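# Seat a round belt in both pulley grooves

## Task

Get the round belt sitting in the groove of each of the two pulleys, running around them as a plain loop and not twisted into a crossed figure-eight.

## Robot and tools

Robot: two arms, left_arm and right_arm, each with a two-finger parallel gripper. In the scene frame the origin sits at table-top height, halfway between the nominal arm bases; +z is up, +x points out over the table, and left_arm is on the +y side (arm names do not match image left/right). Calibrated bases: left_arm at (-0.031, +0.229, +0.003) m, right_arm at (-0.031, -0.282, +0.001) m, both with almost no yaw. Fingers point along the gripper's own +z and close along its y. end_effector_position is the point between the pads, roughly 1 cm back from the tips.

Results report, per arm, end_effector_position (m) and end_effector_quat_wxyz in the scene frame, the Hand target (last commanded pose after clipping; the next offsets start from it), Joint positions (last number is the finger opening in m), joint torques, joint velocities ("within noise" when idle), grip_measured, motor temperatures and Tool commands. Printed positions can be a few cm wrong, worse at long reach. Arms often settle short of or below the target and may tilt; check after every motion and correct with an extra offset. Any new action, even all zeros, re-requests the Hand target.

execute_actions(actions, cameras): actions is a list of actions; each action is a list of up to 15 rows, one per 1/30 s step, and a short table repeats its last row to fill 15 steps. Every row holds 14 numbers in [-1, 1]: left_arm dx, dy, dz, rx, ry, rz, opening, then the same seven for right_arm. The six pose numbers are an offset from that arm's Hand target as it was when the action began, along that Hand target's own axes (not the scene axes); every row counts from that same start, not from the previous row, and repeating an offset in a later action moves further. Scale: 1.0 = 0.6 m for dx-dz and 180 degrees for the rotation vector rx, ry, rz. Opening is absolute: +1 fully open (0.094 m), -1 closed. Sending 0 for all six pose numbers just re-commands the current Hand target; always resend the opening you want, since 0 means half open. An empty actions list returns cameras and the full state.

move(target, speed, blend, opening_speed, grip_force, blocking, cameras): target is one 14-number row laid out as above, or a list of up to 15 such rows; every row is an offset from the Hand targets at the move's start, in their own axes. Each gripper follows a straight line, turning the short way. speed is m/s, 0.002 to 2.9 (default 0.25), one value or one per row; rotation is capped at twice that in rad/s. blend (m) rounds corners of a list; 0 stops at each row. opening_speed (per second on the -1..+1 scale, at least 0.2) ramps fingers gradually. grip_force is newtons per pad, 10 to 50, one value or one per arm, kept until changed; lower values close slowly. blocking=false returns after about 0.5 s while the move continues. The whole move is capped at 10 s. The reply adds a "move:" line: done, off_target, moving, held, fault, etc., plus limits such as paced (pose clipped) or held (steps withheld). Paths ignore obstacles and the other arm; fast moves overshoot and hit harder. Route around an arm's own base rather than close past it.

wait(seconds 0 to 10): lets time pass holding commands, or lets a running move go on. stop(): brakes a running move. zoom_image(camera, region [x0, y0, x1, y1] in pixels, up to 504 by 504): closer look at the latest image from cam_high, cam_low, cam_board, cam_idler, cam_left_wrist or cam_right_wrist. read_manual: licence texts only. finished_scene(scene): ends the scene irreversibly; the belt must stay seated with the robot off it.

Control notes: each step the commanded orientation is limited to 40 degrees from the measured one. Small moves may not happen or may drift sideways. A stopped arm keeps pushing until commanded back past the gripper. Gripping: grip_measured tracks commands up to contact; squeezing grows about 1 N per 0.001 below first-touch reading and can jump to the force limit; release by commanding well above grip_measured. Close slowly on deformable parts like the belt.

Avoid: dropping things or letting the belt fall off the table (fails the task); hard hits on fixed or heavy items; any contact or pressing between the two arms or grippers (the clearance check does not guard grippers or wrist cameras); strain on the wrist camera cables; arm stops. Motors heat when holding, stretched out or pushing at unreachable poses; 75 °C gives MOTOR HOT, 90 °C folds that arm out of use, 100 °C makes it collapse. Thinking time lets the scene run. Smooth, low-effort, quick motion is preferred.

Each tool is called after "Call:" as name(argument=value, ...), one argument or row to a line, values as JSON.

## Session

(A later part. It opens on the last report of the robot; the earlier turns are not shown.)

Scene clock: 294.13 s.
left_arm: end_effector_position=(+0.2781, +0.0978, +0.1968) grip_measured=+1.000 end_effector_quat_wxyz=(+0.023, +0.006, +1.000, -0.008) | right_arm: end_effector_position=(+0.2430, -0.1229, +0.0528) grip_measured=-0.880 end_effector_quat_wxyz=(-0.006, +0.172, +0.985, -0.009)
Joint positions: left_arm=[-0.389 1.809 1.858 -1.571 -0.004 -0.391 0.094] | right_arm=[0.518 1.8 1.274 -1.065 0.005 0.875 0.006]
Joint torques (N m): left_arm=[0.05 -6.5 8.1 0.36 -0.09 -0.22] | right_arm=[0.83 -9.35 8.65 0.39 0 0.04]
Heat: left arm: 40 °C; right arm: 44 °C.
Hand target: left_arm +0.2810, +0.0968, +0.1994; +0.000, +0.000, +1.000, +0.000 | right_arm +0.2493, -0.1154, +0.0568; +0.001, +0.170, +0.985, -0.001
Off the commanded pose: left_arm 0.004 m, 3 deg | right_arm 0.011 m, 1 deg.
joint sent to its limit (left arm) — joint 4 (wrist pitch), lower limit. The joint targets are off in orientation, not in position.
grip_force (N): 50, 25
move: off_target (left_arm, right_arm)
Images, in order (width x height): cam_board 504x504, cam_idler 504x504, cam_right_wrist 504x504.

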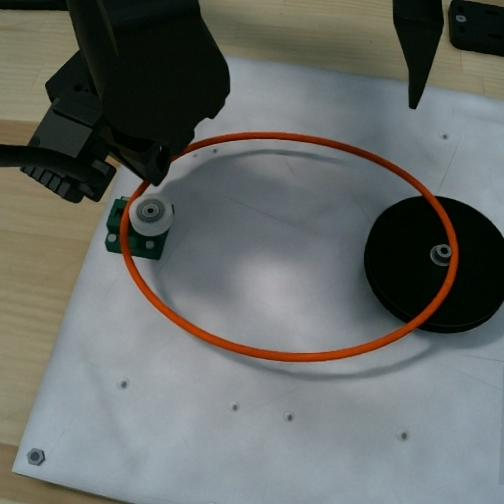

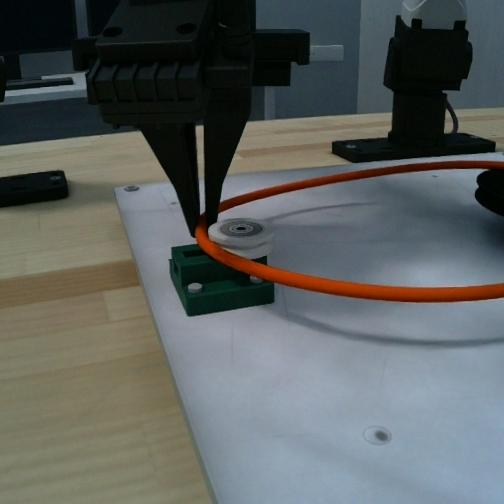

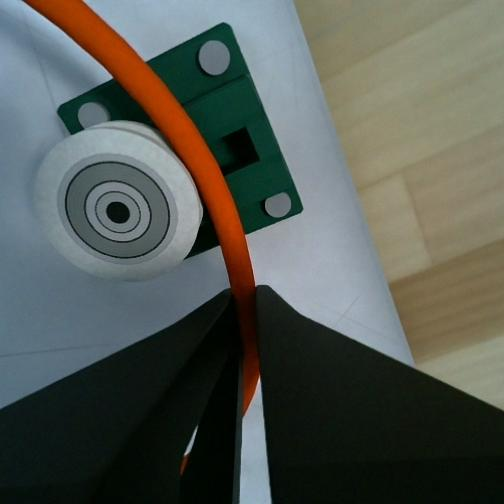

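Call:
move(
  target=[
    [0,0,0,0,0,0,1,0,0,-0.007,0,0,0,-0.93],
    [0,0,0,0,0,0,1,0.0045,0.0125,-0.007,0,0,0,-0.93],
  ],
  cameras=["cam_right_wrist","cam_idler","cam_board"],
  speed=0.06,
)

Call:
zoom_image(
  camera="cam_idler",
  region=[150, 150, 350, 320],
)

Call:
zoom_image(
  camera="cam_board",
  region=[90, 160, 200, 270],
)

Scene clock: 312.40 s.
left_arm: end_effector_position=(+0.2781, +0.0978, +0.1968) grip_measured=+1.000 end_effector_quat_wxyz=(+0.023, +0.006, +1.000, -0.008) | right_arm: end_effector_position=(+0.2414, -0.1158, +0.0559) grip_measured=-0.880 end_effector_quat_wxyz=(-0.009, +0.172, +0.985, -0.011)
Joint positions: left_arm=[-0.389 1.809 1.858 -1.571 -0.004 -0.391 0.094] | right_arm=[0.54 1.812 1.302 -1.089 0.005 0.897 0.006]
Joint torques (N m): left_arm=[0.05 -6.5 8.05 0.37 -0.07 -0.23] | right_arm=[0.73 -9.7 9.01 0.41 -0.03 0.01]
Heat: left arm: 40 °C; right arm: 42 °C.
Hand target: left_arm +0.2810, +0.0968, +0.1994; +0.000, +0.000, +1.000, +0.000 | right_arm +0.2493, -0.1075, +0.0610; +0.001, +0.170, +0.985, -0.001
Off the commanded pose: left_arm 0.004 m, 3 deg | right_arm 0.013 m, 2 deg.
joint sent to its limit (left arm) — joint 4 (wrist pitch), lower limit. The joint targets are off in orientation, not in position.
grip_force (N): 50, 25
move: off_target (left_arm, right_arm)
Images, in order (width x height): cam_board 504x504, cam_idler 504x504, cam_right_wrist 504x504.

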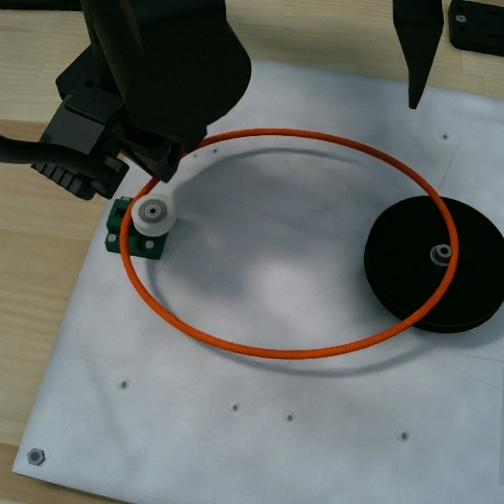

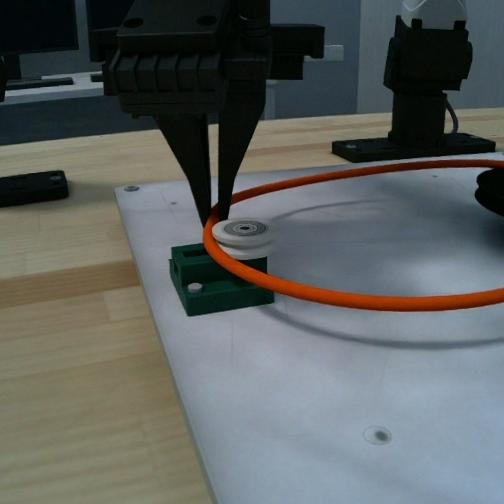

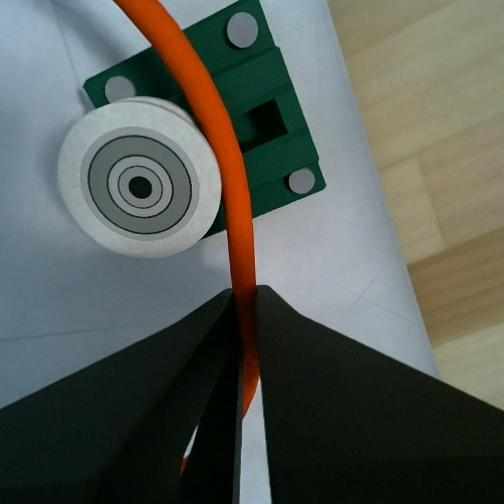

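Scaled by 2.520 from the camera's 504x504 image, which has a finer 720x720 frame.

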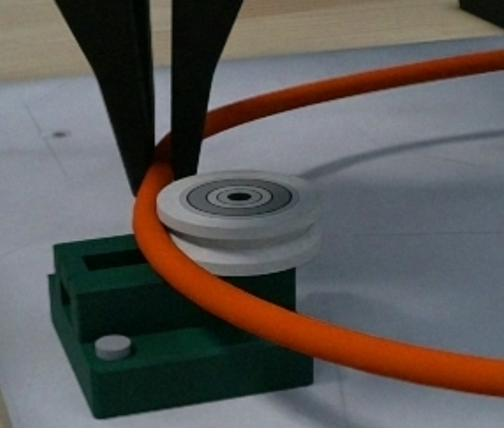

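Scaled by 4.582 from the camera's 504x504 image, which has a finer 720x720 frame.

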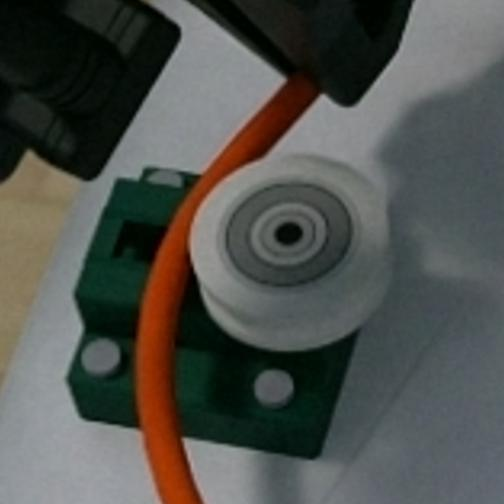

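Call:
wait(
  seconds=0.1,
  cameras=["cam_left_wrist","cam_high"],
)

Call:
zoom_image(
  camera="cam_high",
  region=[230, 210, 430, 400],
)

Scene clock: 338.43 s.
left_arm: end_effector_position=(+0.2781, +0.0978, +0.1968) grip_measured=+1.000 end_effector_quat_wxyz=(+0.023, +0.006, +1.000, -0.008) | right_arm: end_effector_position=(+0.2414, -0.1158, +0.0559) grip_measured=-0.880 end_effector_quat_wxyz=(-0.009, +0.172, +0.985, -0.011)
Joint positions: left_arm=[-0.389 1.809 1.858 -1.571 -0.004 -0.391 0.094] | right_arm=[0.54 1.812 1.302 -1.089 0.005 0.897 0.006]
Joint torques (N m): left_arm=[0.03 -6.56 8.1 0.38 -0.08 -0.23] | right_arm=[0.73 -9.66 9.02 0.4 -0.03 -0.02]
Motor temperatures (°C): left_arm=[25 40 38 27 24 23 25] | right_arm=[24 42 36 27 25 22 24]
Heat: left arm: 40 °C; right arm: 42 °C.
Hand target: left_arm +0.2810, +0.0968, +0.1994; +0.000, +0.000, +1.000, +0.000 | right_arm +0.2493, -0.1075, +0.0610; +0.001, +0.170, +0.985, -0.001
Tool commands: left_gripper/opening=+1.0 right_gripper/opening=-0.93
Off the commanded pose: left_arm 0.004 m, 3 deg | right_arm 0.013 m, 2 deg.
grip_force (N): 50, 25
wait: 0.10 s; at rest from the start
Images, in order (width x height): cam_high 504x504, cam_left_wrist 504x504.

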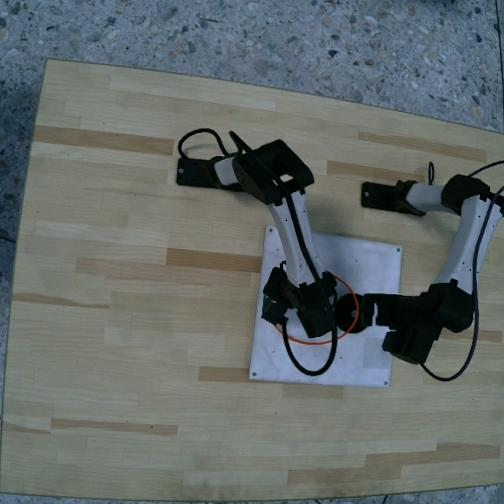

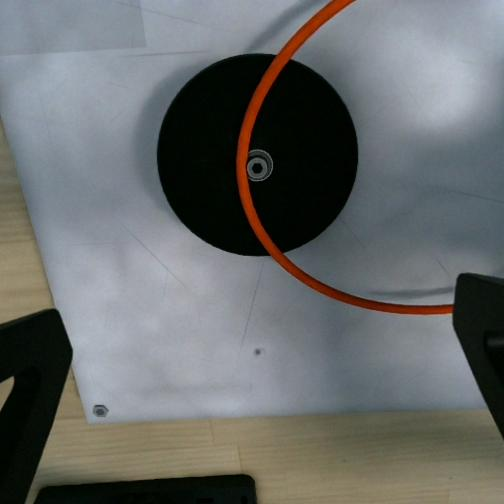

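Scaled by 2.520 from the camera's 504x504 image, which has a finer 720x720 frame.

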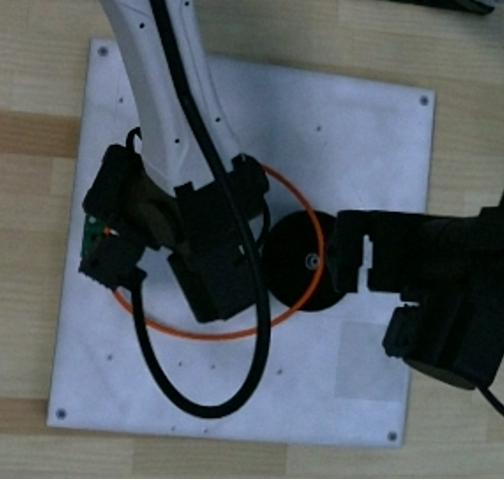

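Call:
move(
  target=[0.118,-0.069,0.158,0,0,-0.344,0,0,0,0,0,0,0,-0.93],
  cameras=["cam_left_wrist","cam_board","cam_high"],
)

Scene clock: 394.40 s.
left_arm: end_effector_position=(+0.2085, +0.0587, +0.0978) grip_measured=+0.002 end_effector_quat_wxyz=(-0.009, -0.511, +0.860, +0.020) | right_arm: end_effector_position=(+0.2414, -0.1158, +0.0559) grip_measured=-0.880 end_effector_quat_wxyz=(-0.009, +0.172, +0.985, -0.011)
Joint positions: left_arm=[-0.604 1.703 1.335 -1.247 -0.001 -1.691 0.047] | right_arm=[0.54 1.812 1.302 -1.089 0.005 0.898 0.006]
Joint torques (N m): left_arm=[-0.75 -9.11 5.45 0.38 -0.13 -0.26] | right_arm=[0.88 -9.62 9.11 0.37 -0.02 0.03]
Heat: left arm: 41 °C; right arm: 43 °C.
Hand target: left_arm +0.2101, +0.0554, +0.1046; +0.000, -0.514, +0.858, +0.000 | right_arm +0.2493, -0.1075, +0.0610; +0.001, +0.171, +0.985, -0.001
Off the commanded pose: left_arm 0.008 m, 3 deg | right_arm 0.013 m, 2 deg.
grip_force (N): 50, 25
move: off_target (left_arm, right_arm)
Images, in order (width x height): cam_high 504x504, cam_board 504x504, cam_left_wrist 504x504.

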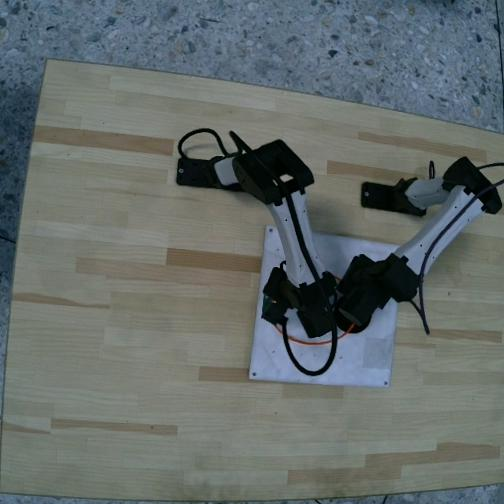

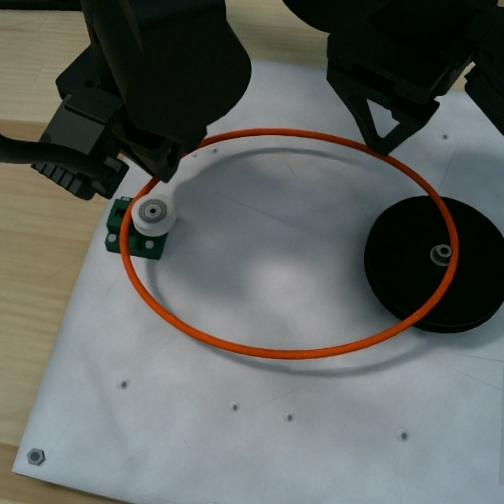

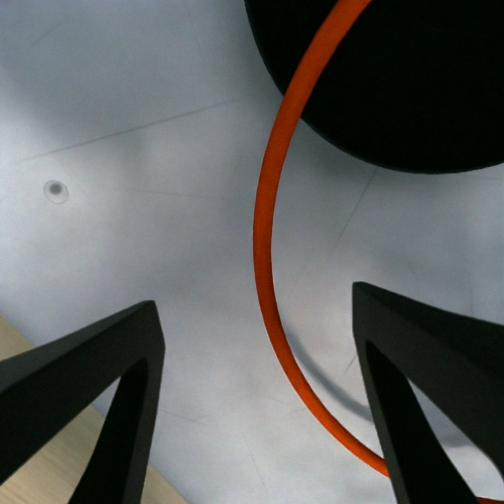

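Call:
move(
  target=[0.003,0,0.066,0,0,0,0,0,0,0,0,0,0,-0.93],
  cameras=["cam_left_wrist","cam_board","cam_low"],
  speed=0.15,
)

Call:
zoom_image(
  camera="cam_low",
  region=[300, 220, 460, 340],
)

Scene clock: 407.67 s.
left_arm: end_effector_position=(+0.2077, +0.0572, +0.0658) grip_measured=+0.002 end_effector_quat_wxyz=(-0.003, -0.511, +0.859, +0.008) | right_arm: end_effector_position=(+0.2414, -0.1158, +0.0559) grip_measured=-0.880 end_effector_quat_wxyz=(-0.009, +0.172, +0.985, -0.011)
Joint positions: left_arm=[-0.609 1.702 1.206 -1.091 -0.001 -1.698 0.047] | right_arm=[0.54 1.812 1.302 -1.089 0.005 0.898 0.006]
Joint torques (N m): left_arm=[-0.77 -6.76 5.49 0.43 -0.13 -0.24] | right_arm=[0.88 -9.62 9.11 0.42 0.02 0.01]
Heat: left arm: 44 °C; right arm: 43 °C.
Hand target: left_arm +0.2091, +0.0538, +0.0650; +0.000, -0.514, +0.858, +0.001 | right_arm +0.2493, -0.1075, +0.0610; +0.001, +0.171, +0.985, -0.001
Off the commanded pose: left_arm 0.004 m, 1 deg | right_arm 0.013 m, 2 deg.
grip_force (N): 50, 25
move: off_target (right_arm)
Images, in order (width x height): cam_low 504x504, cam_board 504x504, cam_left_wrist 504x504.

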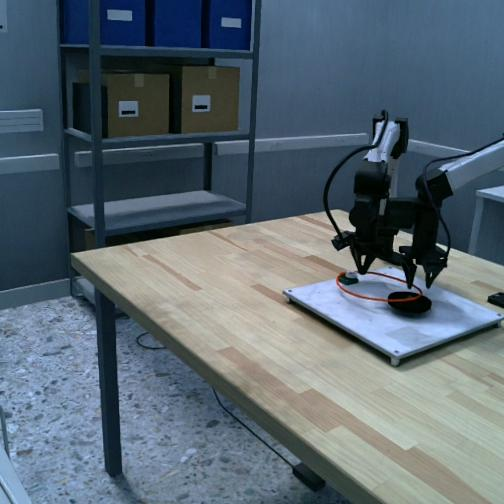

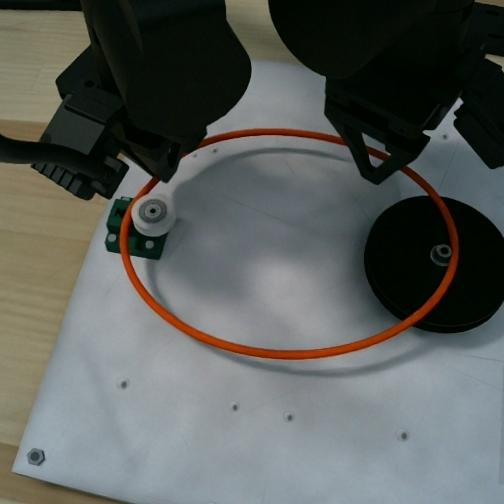

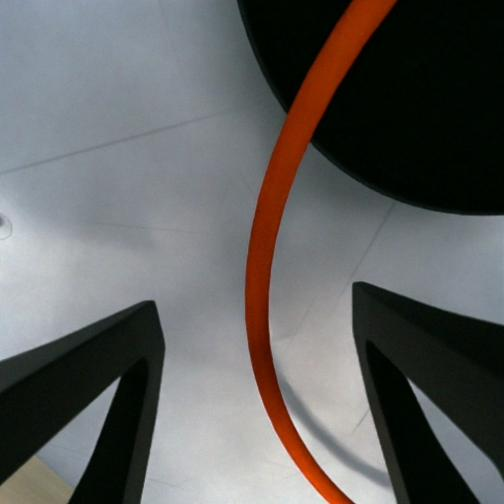

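Scaled by 3.150 from the camera's 504x504 image, which has a finer 720x720 frame.

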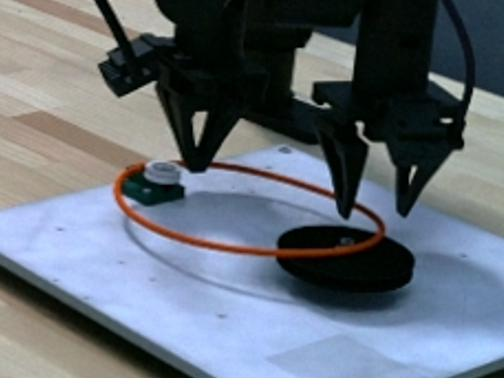

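Call:
move(
  target=[
    [0,0,0.01,0,0,0,0,0,0,0,0,0,0,-0.93],
    [0,0,0.01,0,0,0,-0.93,0,0,0,0,0,0,-0.93],
  ],
  cameras=["cam_left_wrist","cam_board","cam_idler"],
  speed=0.08,
  opening_speed=0.6,
  grip_force=[25,25],
)

Call:
zoom_image(
  camera="cam_idler",
  region=[150, 80, 504, 320],
)

Scene clock: 425.57 s.
left_arm: end_effector_position=(+0.2085, +0.0566, +0.0615) grip_measured=-0.885 end_effector_quat_wxyz=(-0.001, -0.512, +0.859, +0.004) | right_arm: end_effector_position=(+0.2414, -0.1158, +0.0559) grip_measured=-0.880 end_effector_quat_wxyz=(-0.009, +0.172, +0.985, -0.011)
Joint positions: left_arm=[-0.609 1.702 1.188 -1.065 -0.001 -1.698 0.005] | right_arm=[0.54 1.812 1.302 -1.089 0.005 0.898 0.006]
Joint torques (N m): left_arm=[-0.76 -6.24 5.52 0.43 -0.13 -0.25] | right_arm=[0.75 -9.73 8.95 0.41 0.01 0.02]
Heat: left arm: 43 °C; right arm: 43 °C.
Hand target: left_arm +0.2093, +0.0538, +0.0591; +0.000, -0.514, +0.858, +0.000 | right_arm +0.2494, -0.1075, +0.0610; +0.001, +0.171, +0.985, -0.001
Off the commanded pose: left_arm 0.004 m, 1 deg | right_arm 0.013 m, 2 deg.
grip_force (N): 25, 25
move: off_target (right_arm)
Images, in order (width x height): cam_board 504x504, cam_idler 504x504, cam_left_wrist 504x504.

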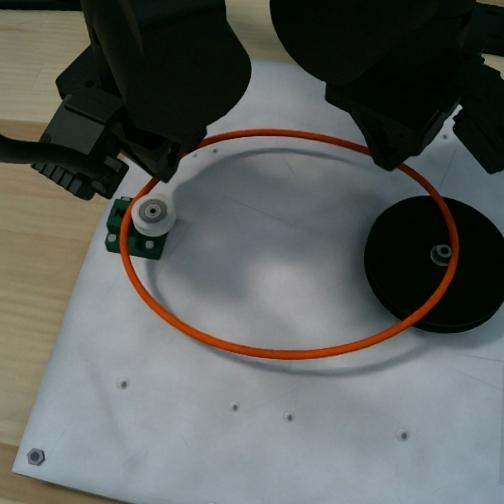

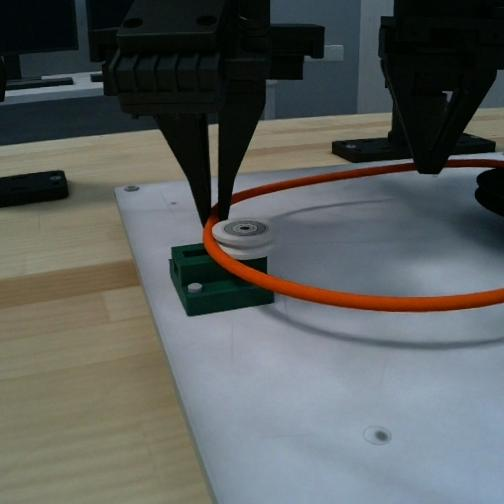

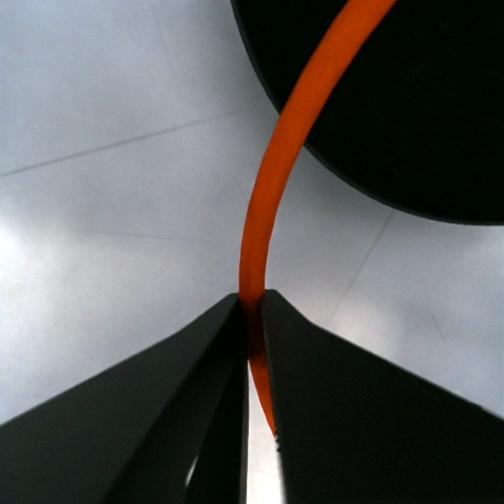

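Scaled by 1.424 from the camera's 504x504 image, which has a finer 720x720 frame.

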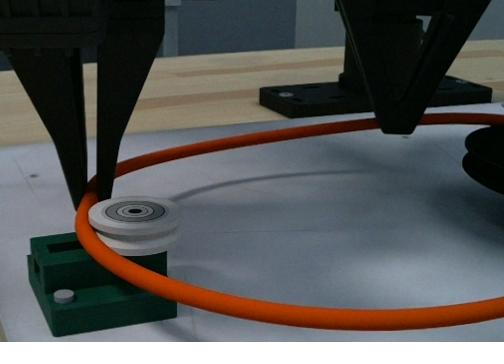

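Call:
move(
  target=[
    [0,0,-0.0133,0,0,0,-0.93,0,0,0,0,0,0,-0.93],
    [-0.08,0.009,-0.0133,0,0,-0.11,-0.93,0,0,0,0,0,0,-0.93],
  ],
  cameras=["cam_left_wrist","cam_board","cam_idler","cam_right_wrist"],
  speed=0.1,
)

Scene clock: 437.73 s.
left_arm: end_effector_position=(+0.2247, +0.0835, +0.0618) grip_measured=-0.886 end_effector_quat_wxyz=(-0.025, -0.641, +0.767, -0.007) | right_arm: end_effector_position=(+0.2400, -0.1098, +0.0572) grip_measured=-0.880 end_effector_quat_wxyz=(-0.014, +0.174, +0.985, -0.001)
Joint positions: left_arm=[-0.472 1.696 1.181 -1.062 0.052 -1.88 0.005] | right_arm=[0.546 1.812 1.307 -1.088 -0.017 0.906 0.006]
Joint torques (N m): left_arm=[1.58 -8.77 5.03 0.15 -0.61 -0.24] | right_arm=[0.35 -9.62 8.49 0.41 0.2 -0.05]
Heat: left arm: 42 °C; right arm: 43 °C.
Hand target: left_arm +0.2271, +0.0987, +0.0671; +0.000, -0.654, +0.756, +0.000 | right_arm +0.2493, -0.1074, +0.0610; +0.001, +0.170, +0.985, -0.001
Off the commanded pose: left_arm 0.016 m, 4 deg | right_arm 0.010 m, 2 deg.
grip_force (N): 25, 25
move: off_target (left_arm)
Images, in order (width x height): cam_board 504x504, cam_idler 504x504, cam_left_wrist 504x504, cam_right_wrist 504x504.

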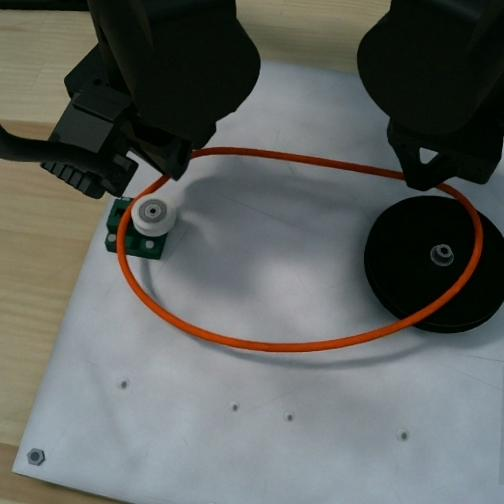

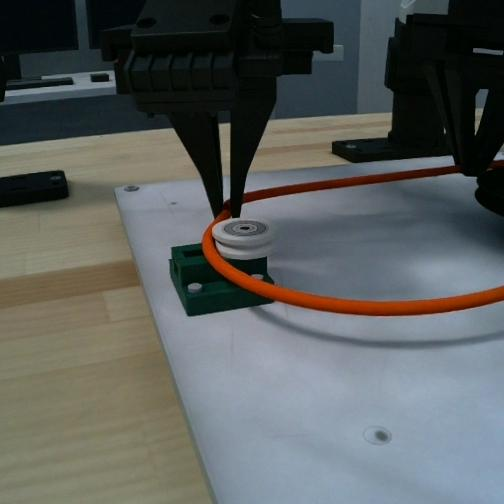

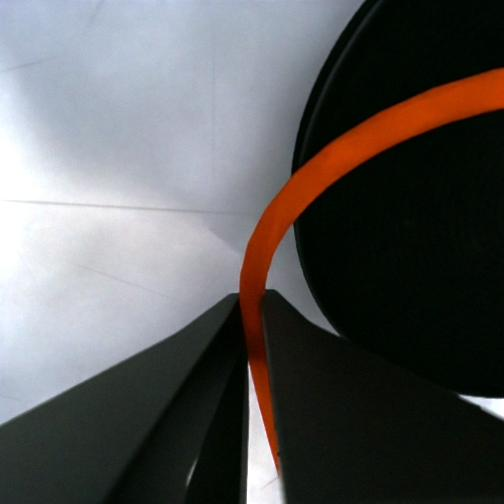

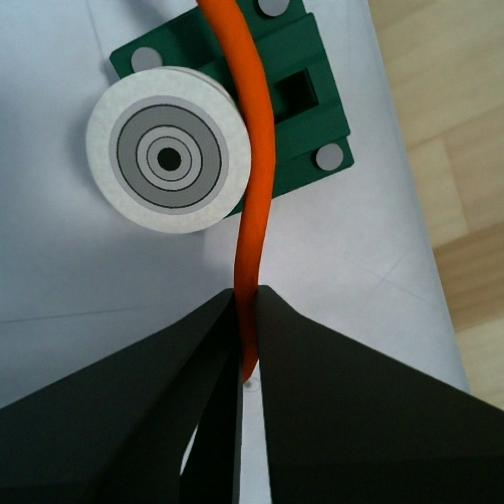

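Call:
move(
  target=[0,0,0,0,0,0,-0.93,-0.004,0.03,-0.002,0,0,0,-0.93],
  cameras=["cam_left_wrist","cam_board","cam_idler","cam_right_wrist"],
  speed=0.08,
)

Call:
zoom_image(
  camera="cam_idler",
  region=[150, 150, 350, 320],
)

Scene clock: 465.90 s.
left_arm: end_effector_position=(+0.2265, +0.0867, +0.0617) grip_measured=-0.886 end_effector_quat_wxyz=(-0.021, -0.644, +0.764, -0.005) | right_arm: end_effector_position=(+0.2419, -0.1009, +0.0571) grip_measured=-0.880 end_effector_quat_wxyz=(-0.025, +0.176, +0.984, -0.015)
Joint positions: left_arm=[-0.465 1.696 1.181 -1.062 0.042 -1.881 0.005] | right_arm=[0.568 1.868 1.378 -1.137 -0.013 0.932 0.006]
Joint torques (N m): left_arm=[0.92 -8.73 5.04 0.13 -0.53 -0.26] | right_arm=[0.68 -10.09 9.17 0.54 0.15 -0.04]
Motor temperatures (°C): left_arm=[25 46 38 25 25 23 26] | right_arm=[24 43 39 26 25 22 24]
Heat: left arm: 46 °C; right arm: 43 °C.
Hand target: left_arm +0.2271, +0.0987, +0.0671; +0.000, -0.654, +0.756, +0.000 | right_arm +0.2577, -0.0913, +0.0622; +0.001, +0.170, +0.985, -0.001
Off the commanded pose: left_arm 0.013 m, 3 deg | right_arm 0.019 m, 3 deg.
grip_force (N): 25, 25
move: off_target (left_arm, right_arm)
Images, in order (width x height): cam_board 504x504, cam_idler 504x504, cam_left_wrist 504x504, cam_right_wrist 504x504.

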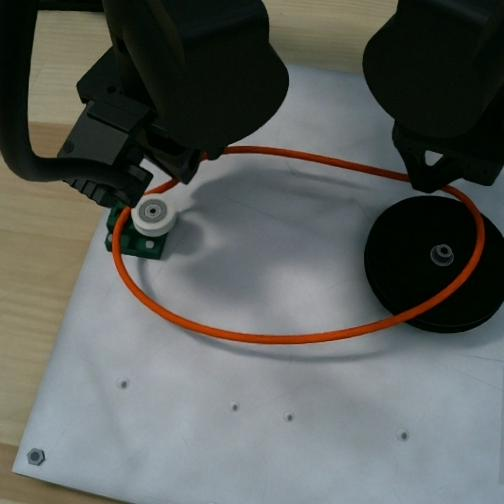

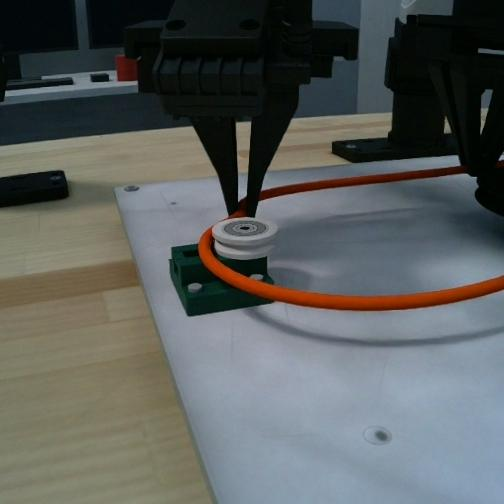

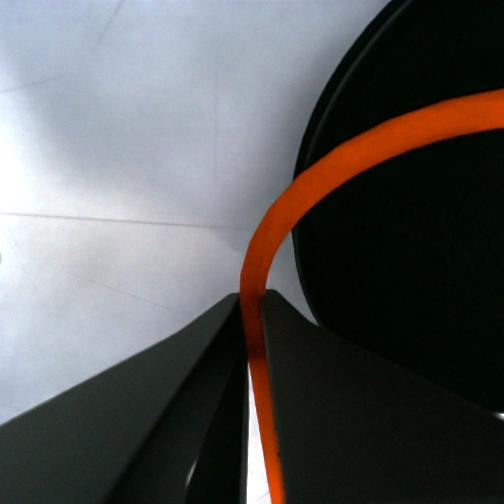

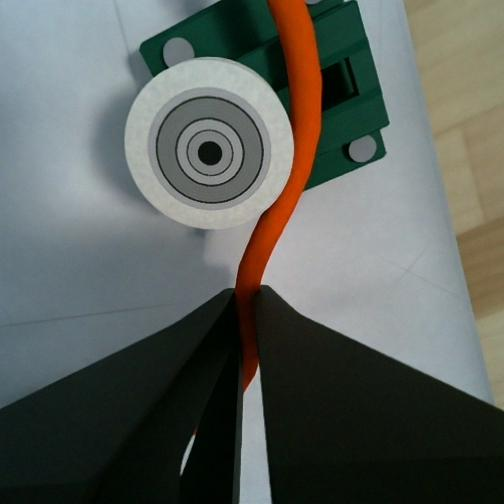

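Scaled by 2.520 from the camera's 504x504 image, which has a finer 720x720 frame.

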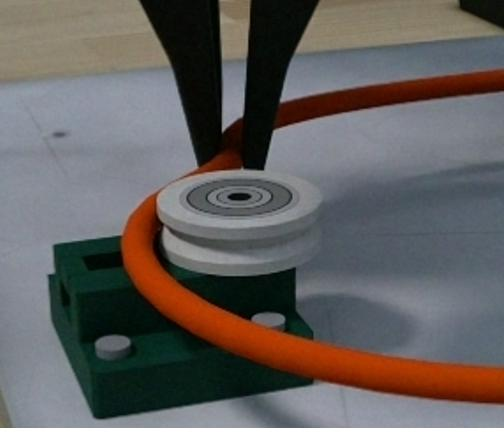

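Call:
move(
  target=[-0.025,0.004,0,0,0,-0.04,-0.93,0,0,0,0,0,0,-0.93],
  cameras=["cam_left_wrist","cam_board","cam_right_wrist"],
  speed=0.08,
)

Scene clock: 475.53 s.
left_arm: end_effector_position=(+0.2257, +0.0972, +0.0618) grip_measured=-0.886 end_effector_quat_wxyz=(+0.026, +0.687, -0.726, +0.009) | right_arm: end_effector_position=(+0.2410, -0.0963, +0.0584) grip_measured=-0.880 end_effector_quat_wxyz=(-0.027, +0.175, +0.984, -0.008)
Joint positions: left_arm=[-0.426 1.672 1.154 -1.055 0.056 -1.955 0.005] | right_arm=[0.575 1.868 1.383 -1.136 -0.025 0.938 0.006]
Joint torques (N m): left_arm=[1.69 -8.62 5.08 0.1 -0.64 -0.31] | right_arm=[0.13 -10.21 8.77 0.59 0.29 -0.11]
Heat: left arm: 46 °C; right arm: 44 °C.
Hand target: left_arm +0.2268, +0.1139, +0.0670; +0.000, +0.700, -0.714, +0.000 | right_arm +0.2577, -0.0913, +0.0622; +0.002, +0.171, +0.985, -0.001
Off the commanded pose: left_arm 0.018 m, 4 deg | right_arm 0.018 m, 3 deg.
grip_force (N): 25, 25
move: off_target (left_arm, right_arm)
Images, in order (width x height): cam_board 504x504, cam_left_wrist 504x504, cam_right_wrist 504x504.

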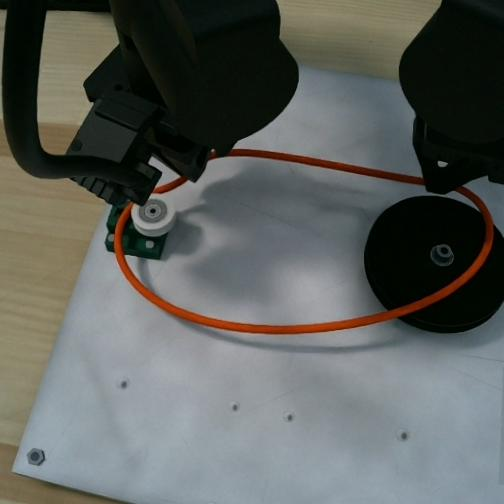

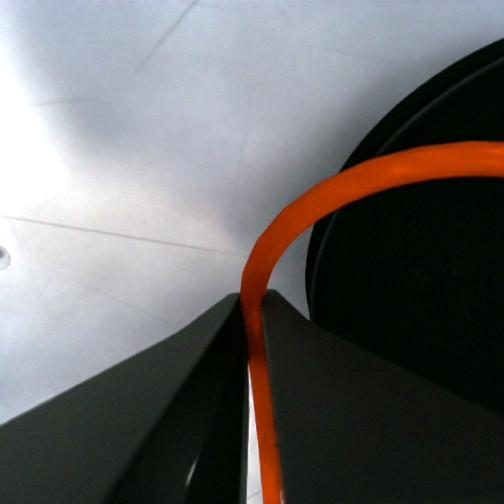

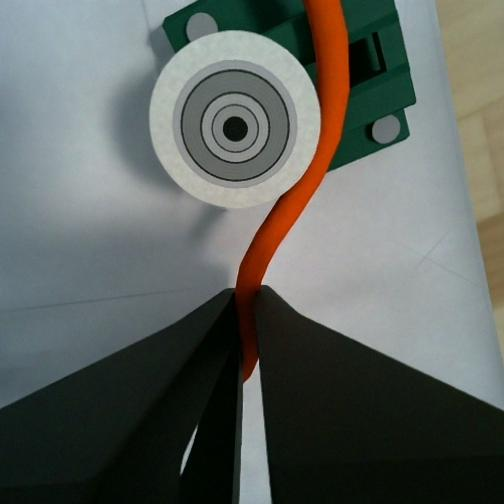

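Call:
move(
  target=[
    [0,0,0,0,0,0,-0.93,0,0,0,0,0,0,-0.3],
    [0,0,0,0,0,0,-0.93,0,0,0,0,0,0,-0.3],
    [0,0,0,0,0,0,-0.93,0.01,0.0,-0.1,0,0,0,-0.3],
  ],
  cameras=["cam_board","cam_right_wrist","cam_idler"],
  speed=0.1,
  opening_speed=0.5,
)

Call:
zoom_image(
  camera="cam_idler",
  region=[150, 150, 350, 320],
)

Scene clock: 490.40 s.
left_arm: end_effector_position=(+0.2282, +0.1053, +0.0606) grip_measured=-0.886 end_effector_quat_wxyz=(+0.013, +0.691, -0.722, +0.002) | right_arm: end_effector_position=(+0.2482, -0.0920, +0.1055) grip_measured=-0.302 end_effector_quat_wxyz=(-0.019, +0.170, +0.985, -0.013)
Joint positions: left_arm=[-0.415 1.672 1.15 -1.055 0.026 -1.956 0.005] | right_arm=[0.583 1.868 1.572 -1.321 -0.008 0.935 0.033]
Joint torques (N m): left_arm=[0.73 -8.57 5.42 0.09 -0.38 -0.28] | right_arm=[0.75 -14.3 8.73 0.23 0.1 -0.01]
Heat: left arm: 44 °C; right arm: 45 °C.
Hand target: left_arm +0.2268, +0.1139, +0.0670; +0.000, +0.700, -0.714, +0.000 | right_arm +0.2519, -0.0891, +0.1222; +0.001, +0.171, +0.985, -0.001
Off the commanded pose: left_arm 0.011 m, 2 deg | right_arm 0.017 m, 3 deg.
grip_force (N): 25, 25
move: off_target (left_arm, right_arm)
Images, in order (width x height): cam_board 504x504, cam_idler 504x504, cam_right_wrist 504x504.

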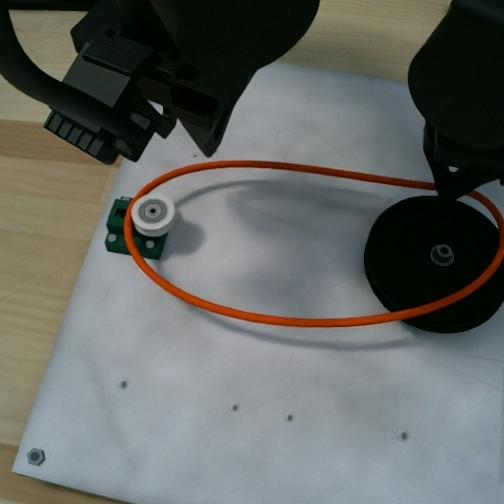

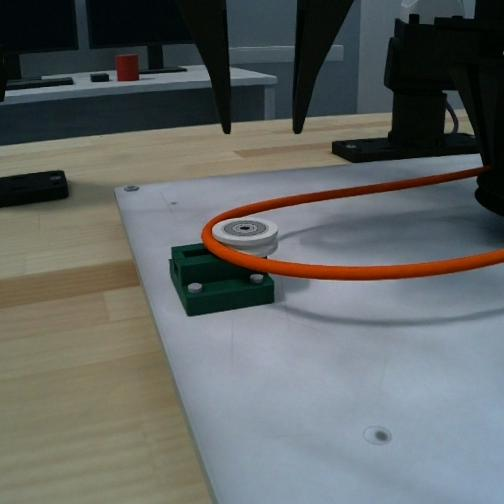

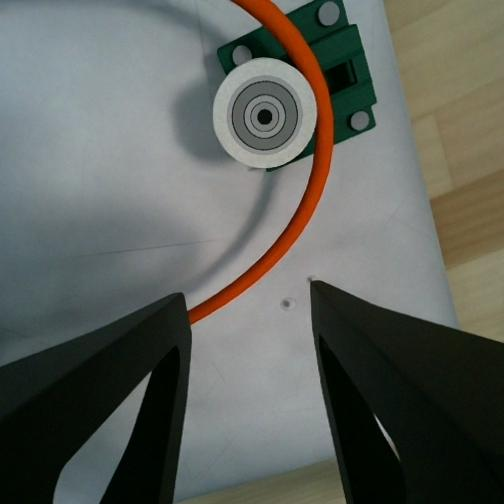

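Scaled by 2.520 from the camera's 504x504 image, which has a finer 720x720 frame.

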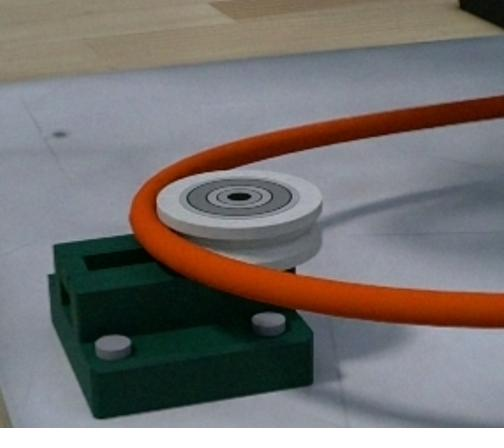

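Call:
move(
  target=[-0.025,0.004,-0.006,0,0,-0.02,-0.93,-0.05,0,-0.08,0,0,0,-0.3],
  cameras=["cam_board","cam_left_wrist","cam_high","cam_idler"],
  speed=0.08,
)

Call:
zoom_image(
  camera="cam_high",
  region=[250, 220, 430, 400],
)

Scene clock: 501.10 s.
left_arm: end_effector_position=(+0.2292, +0.1190, +0.0645) grip_measured=-0.886 end_effector_quat_wxyz=(+0.011, +0.713, -0.701, +0.008) | right_arm: end_effector_position=(+0.2754, -0.0977, +0.1664) grip_measured=-0.302 end_effector_quat_wxyz=(-0.005, +0.171, +0.985, +0.001)
Joint positions: left_arm=[-0.369 1.64 1.131 -1.056 0.026 -1.971 0.005] | right_arm=[0.527 1.929 1.897 -1.546 -0.007 0.883 0.033]
Joint torques (N m): left_arm=[0.76 -8.38 5.41 0.01 -0.37 -0.31] | right_arm=[-0.42 -10.96 8.62 0.31 0.13 -0.15]
Motor temperatures (°C): left_arm=[25 44 37 24 25 23 26] | right_arm=[24 49 37 26 25 22 24]
Heat: left arm: 44 °C; right arm: 49 °C.
Hand target: left_arm +0.2247, +0.1289, +0.0706; +0.000, +0.722, -0.691, +0.000 | right_arm +0.2801, -0.0991, +0.1703; +0.001, +0.171, +0.985, -0.001
Off the commanded pose: left_arm 0.012 m, 2 deg | right_arm 0.006 m, 1 deg.
grip_force (N): 25, 25
move: off_target (left_arm)
Images, in order (width x height): cam_high 504x504, cam_board 504x504, cam_idler 504x504, cam_left_wrist 504x504.

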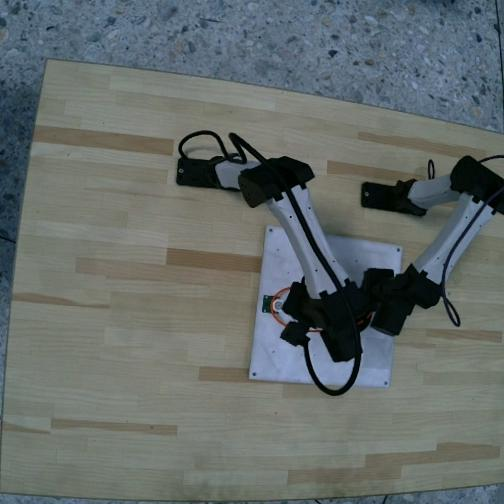

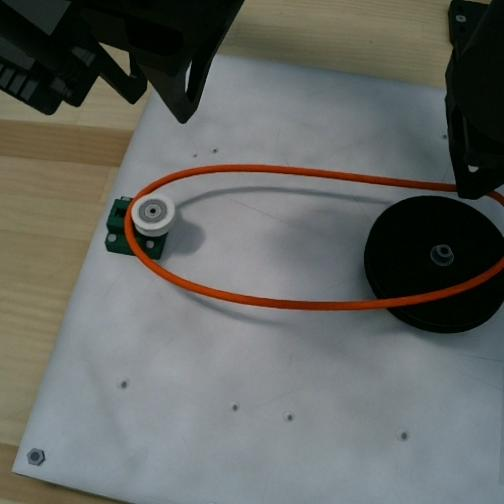

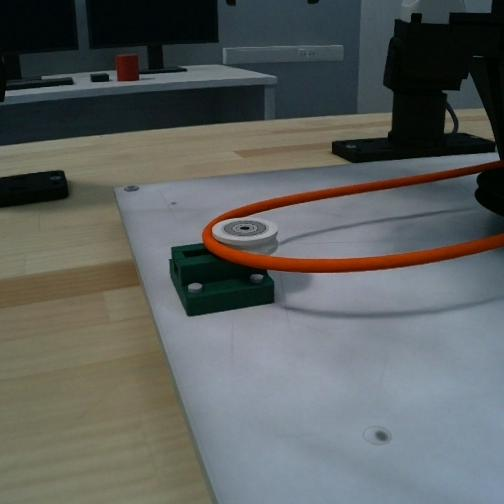

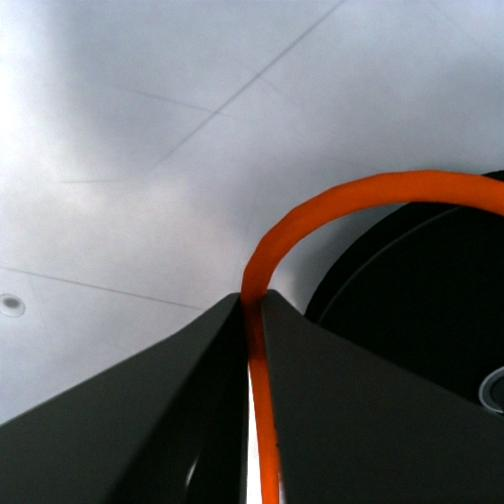

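Scaled by 2.800 from the camera's 504x504 image, which has a finer 720x720 frame.

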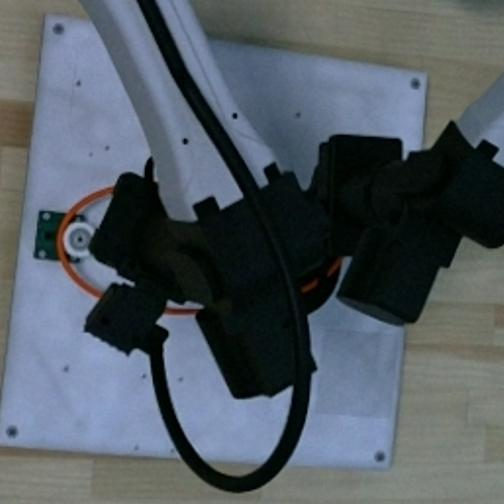

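Call:
move(
  target=[-0.028,0.004,-0.003,0,0,0,-0.93,0,0,0,0,0,0,-0.3],
  cameras=["cam_board","cam_left_wrist","cam_right_wrist","cam_low"],
  speed=0.08,
)

Call:
zoom_image(
  camera="cam_low",
  region=[330, 220, 500, 340],
)

Scene clock: 509.47 s.
left_arm: end_effector_position=(+0.2280, +0.1350, +0.0671) grip_measured=-0.886 end_effector_quat_wxyz=(+0.009, +0.719, -0.695, +0.011) | right_arm: end_effector_position=(+0.2752, -0.0978, +0.1664) grip_measured=-0.302 end_effector_quat_wxyz=(-0.005, +0.171, +0.985, +0.000)
Joint positions: left_arm=[-0.317 1.605 1.105 -1.058 0.026 -1.937 0.005] | right_arm=[0.527 1.929 1.897 -1.547 -0.007 0.882 0.033]
Joint torques (N m): left_arm=[0.92 -8.05 5.39 -0.02 -0.36 -0.06] | right_arm=[-0.35 -10.85 8.55 0.3 0.11 -0.1]
Heat: left arm: 45 °C; right arm: 48 °C.
Hand target: left_arm +0.2216, +0.1455, +0.0725; +0.000, +0.722, -0.691, +0.000 | right_arm +0.2800, -0.0992, +0.1703; +0.001, +0.171, +0.985, -0.001
Off the commanded pose: left_arm 0.013 m, 2 deg | right_arm 0.006 m, 1 deg.
grip_force (N): 25, 25
move: off_target (left_arm)
Images, in order (width x height): cam_low 504x504, cam_board 504x504, cam_left_wrist 504x504, cam_right_wrist 504x504.

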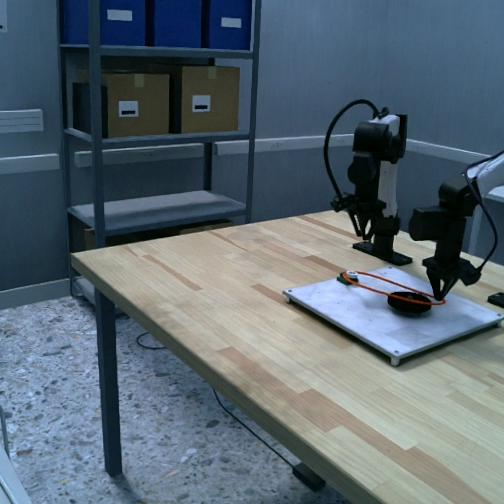

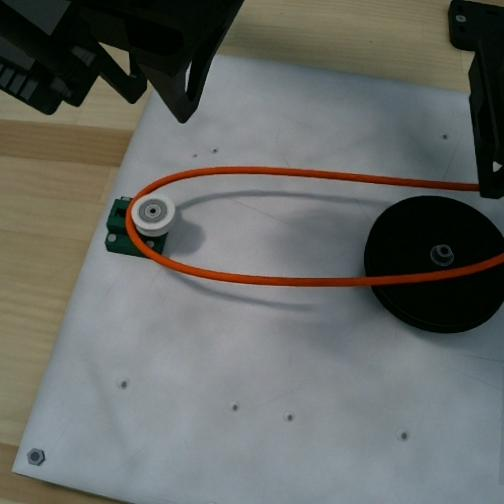

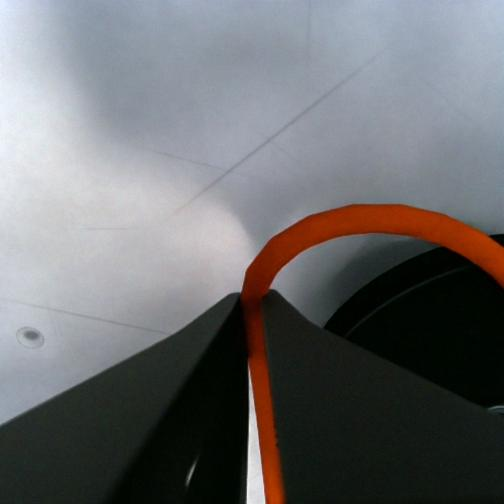

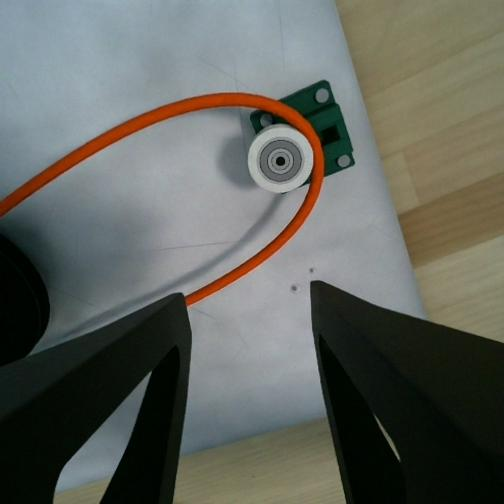

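Scaled by 2.965 from the camera's 504x504 image, which has a finer 720x720 frame.

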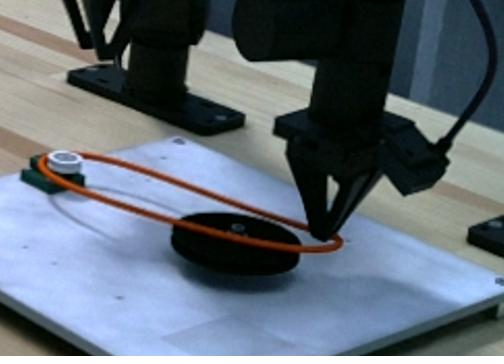

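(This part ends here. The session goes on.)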